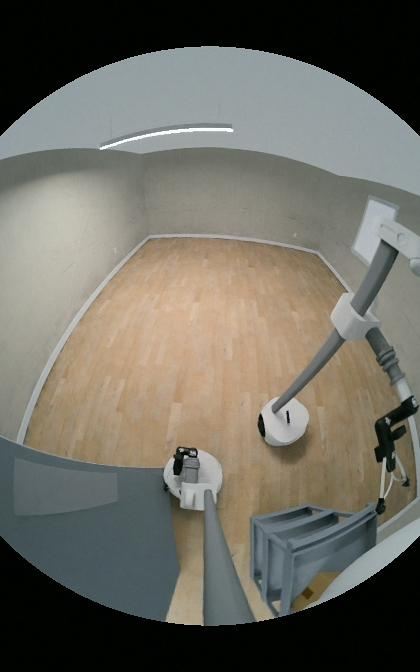

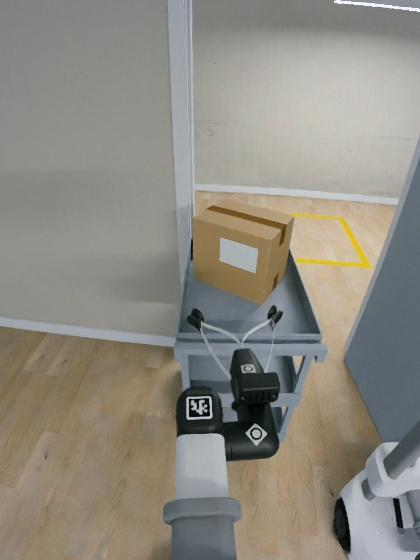

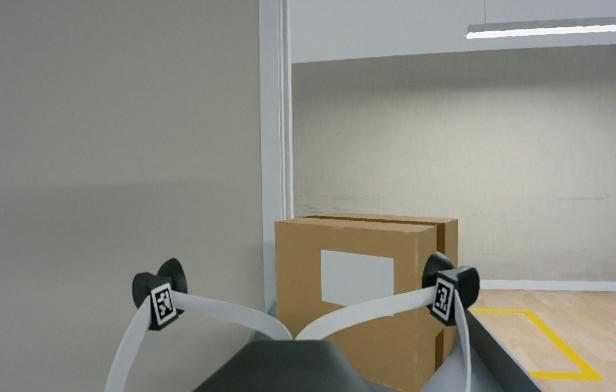

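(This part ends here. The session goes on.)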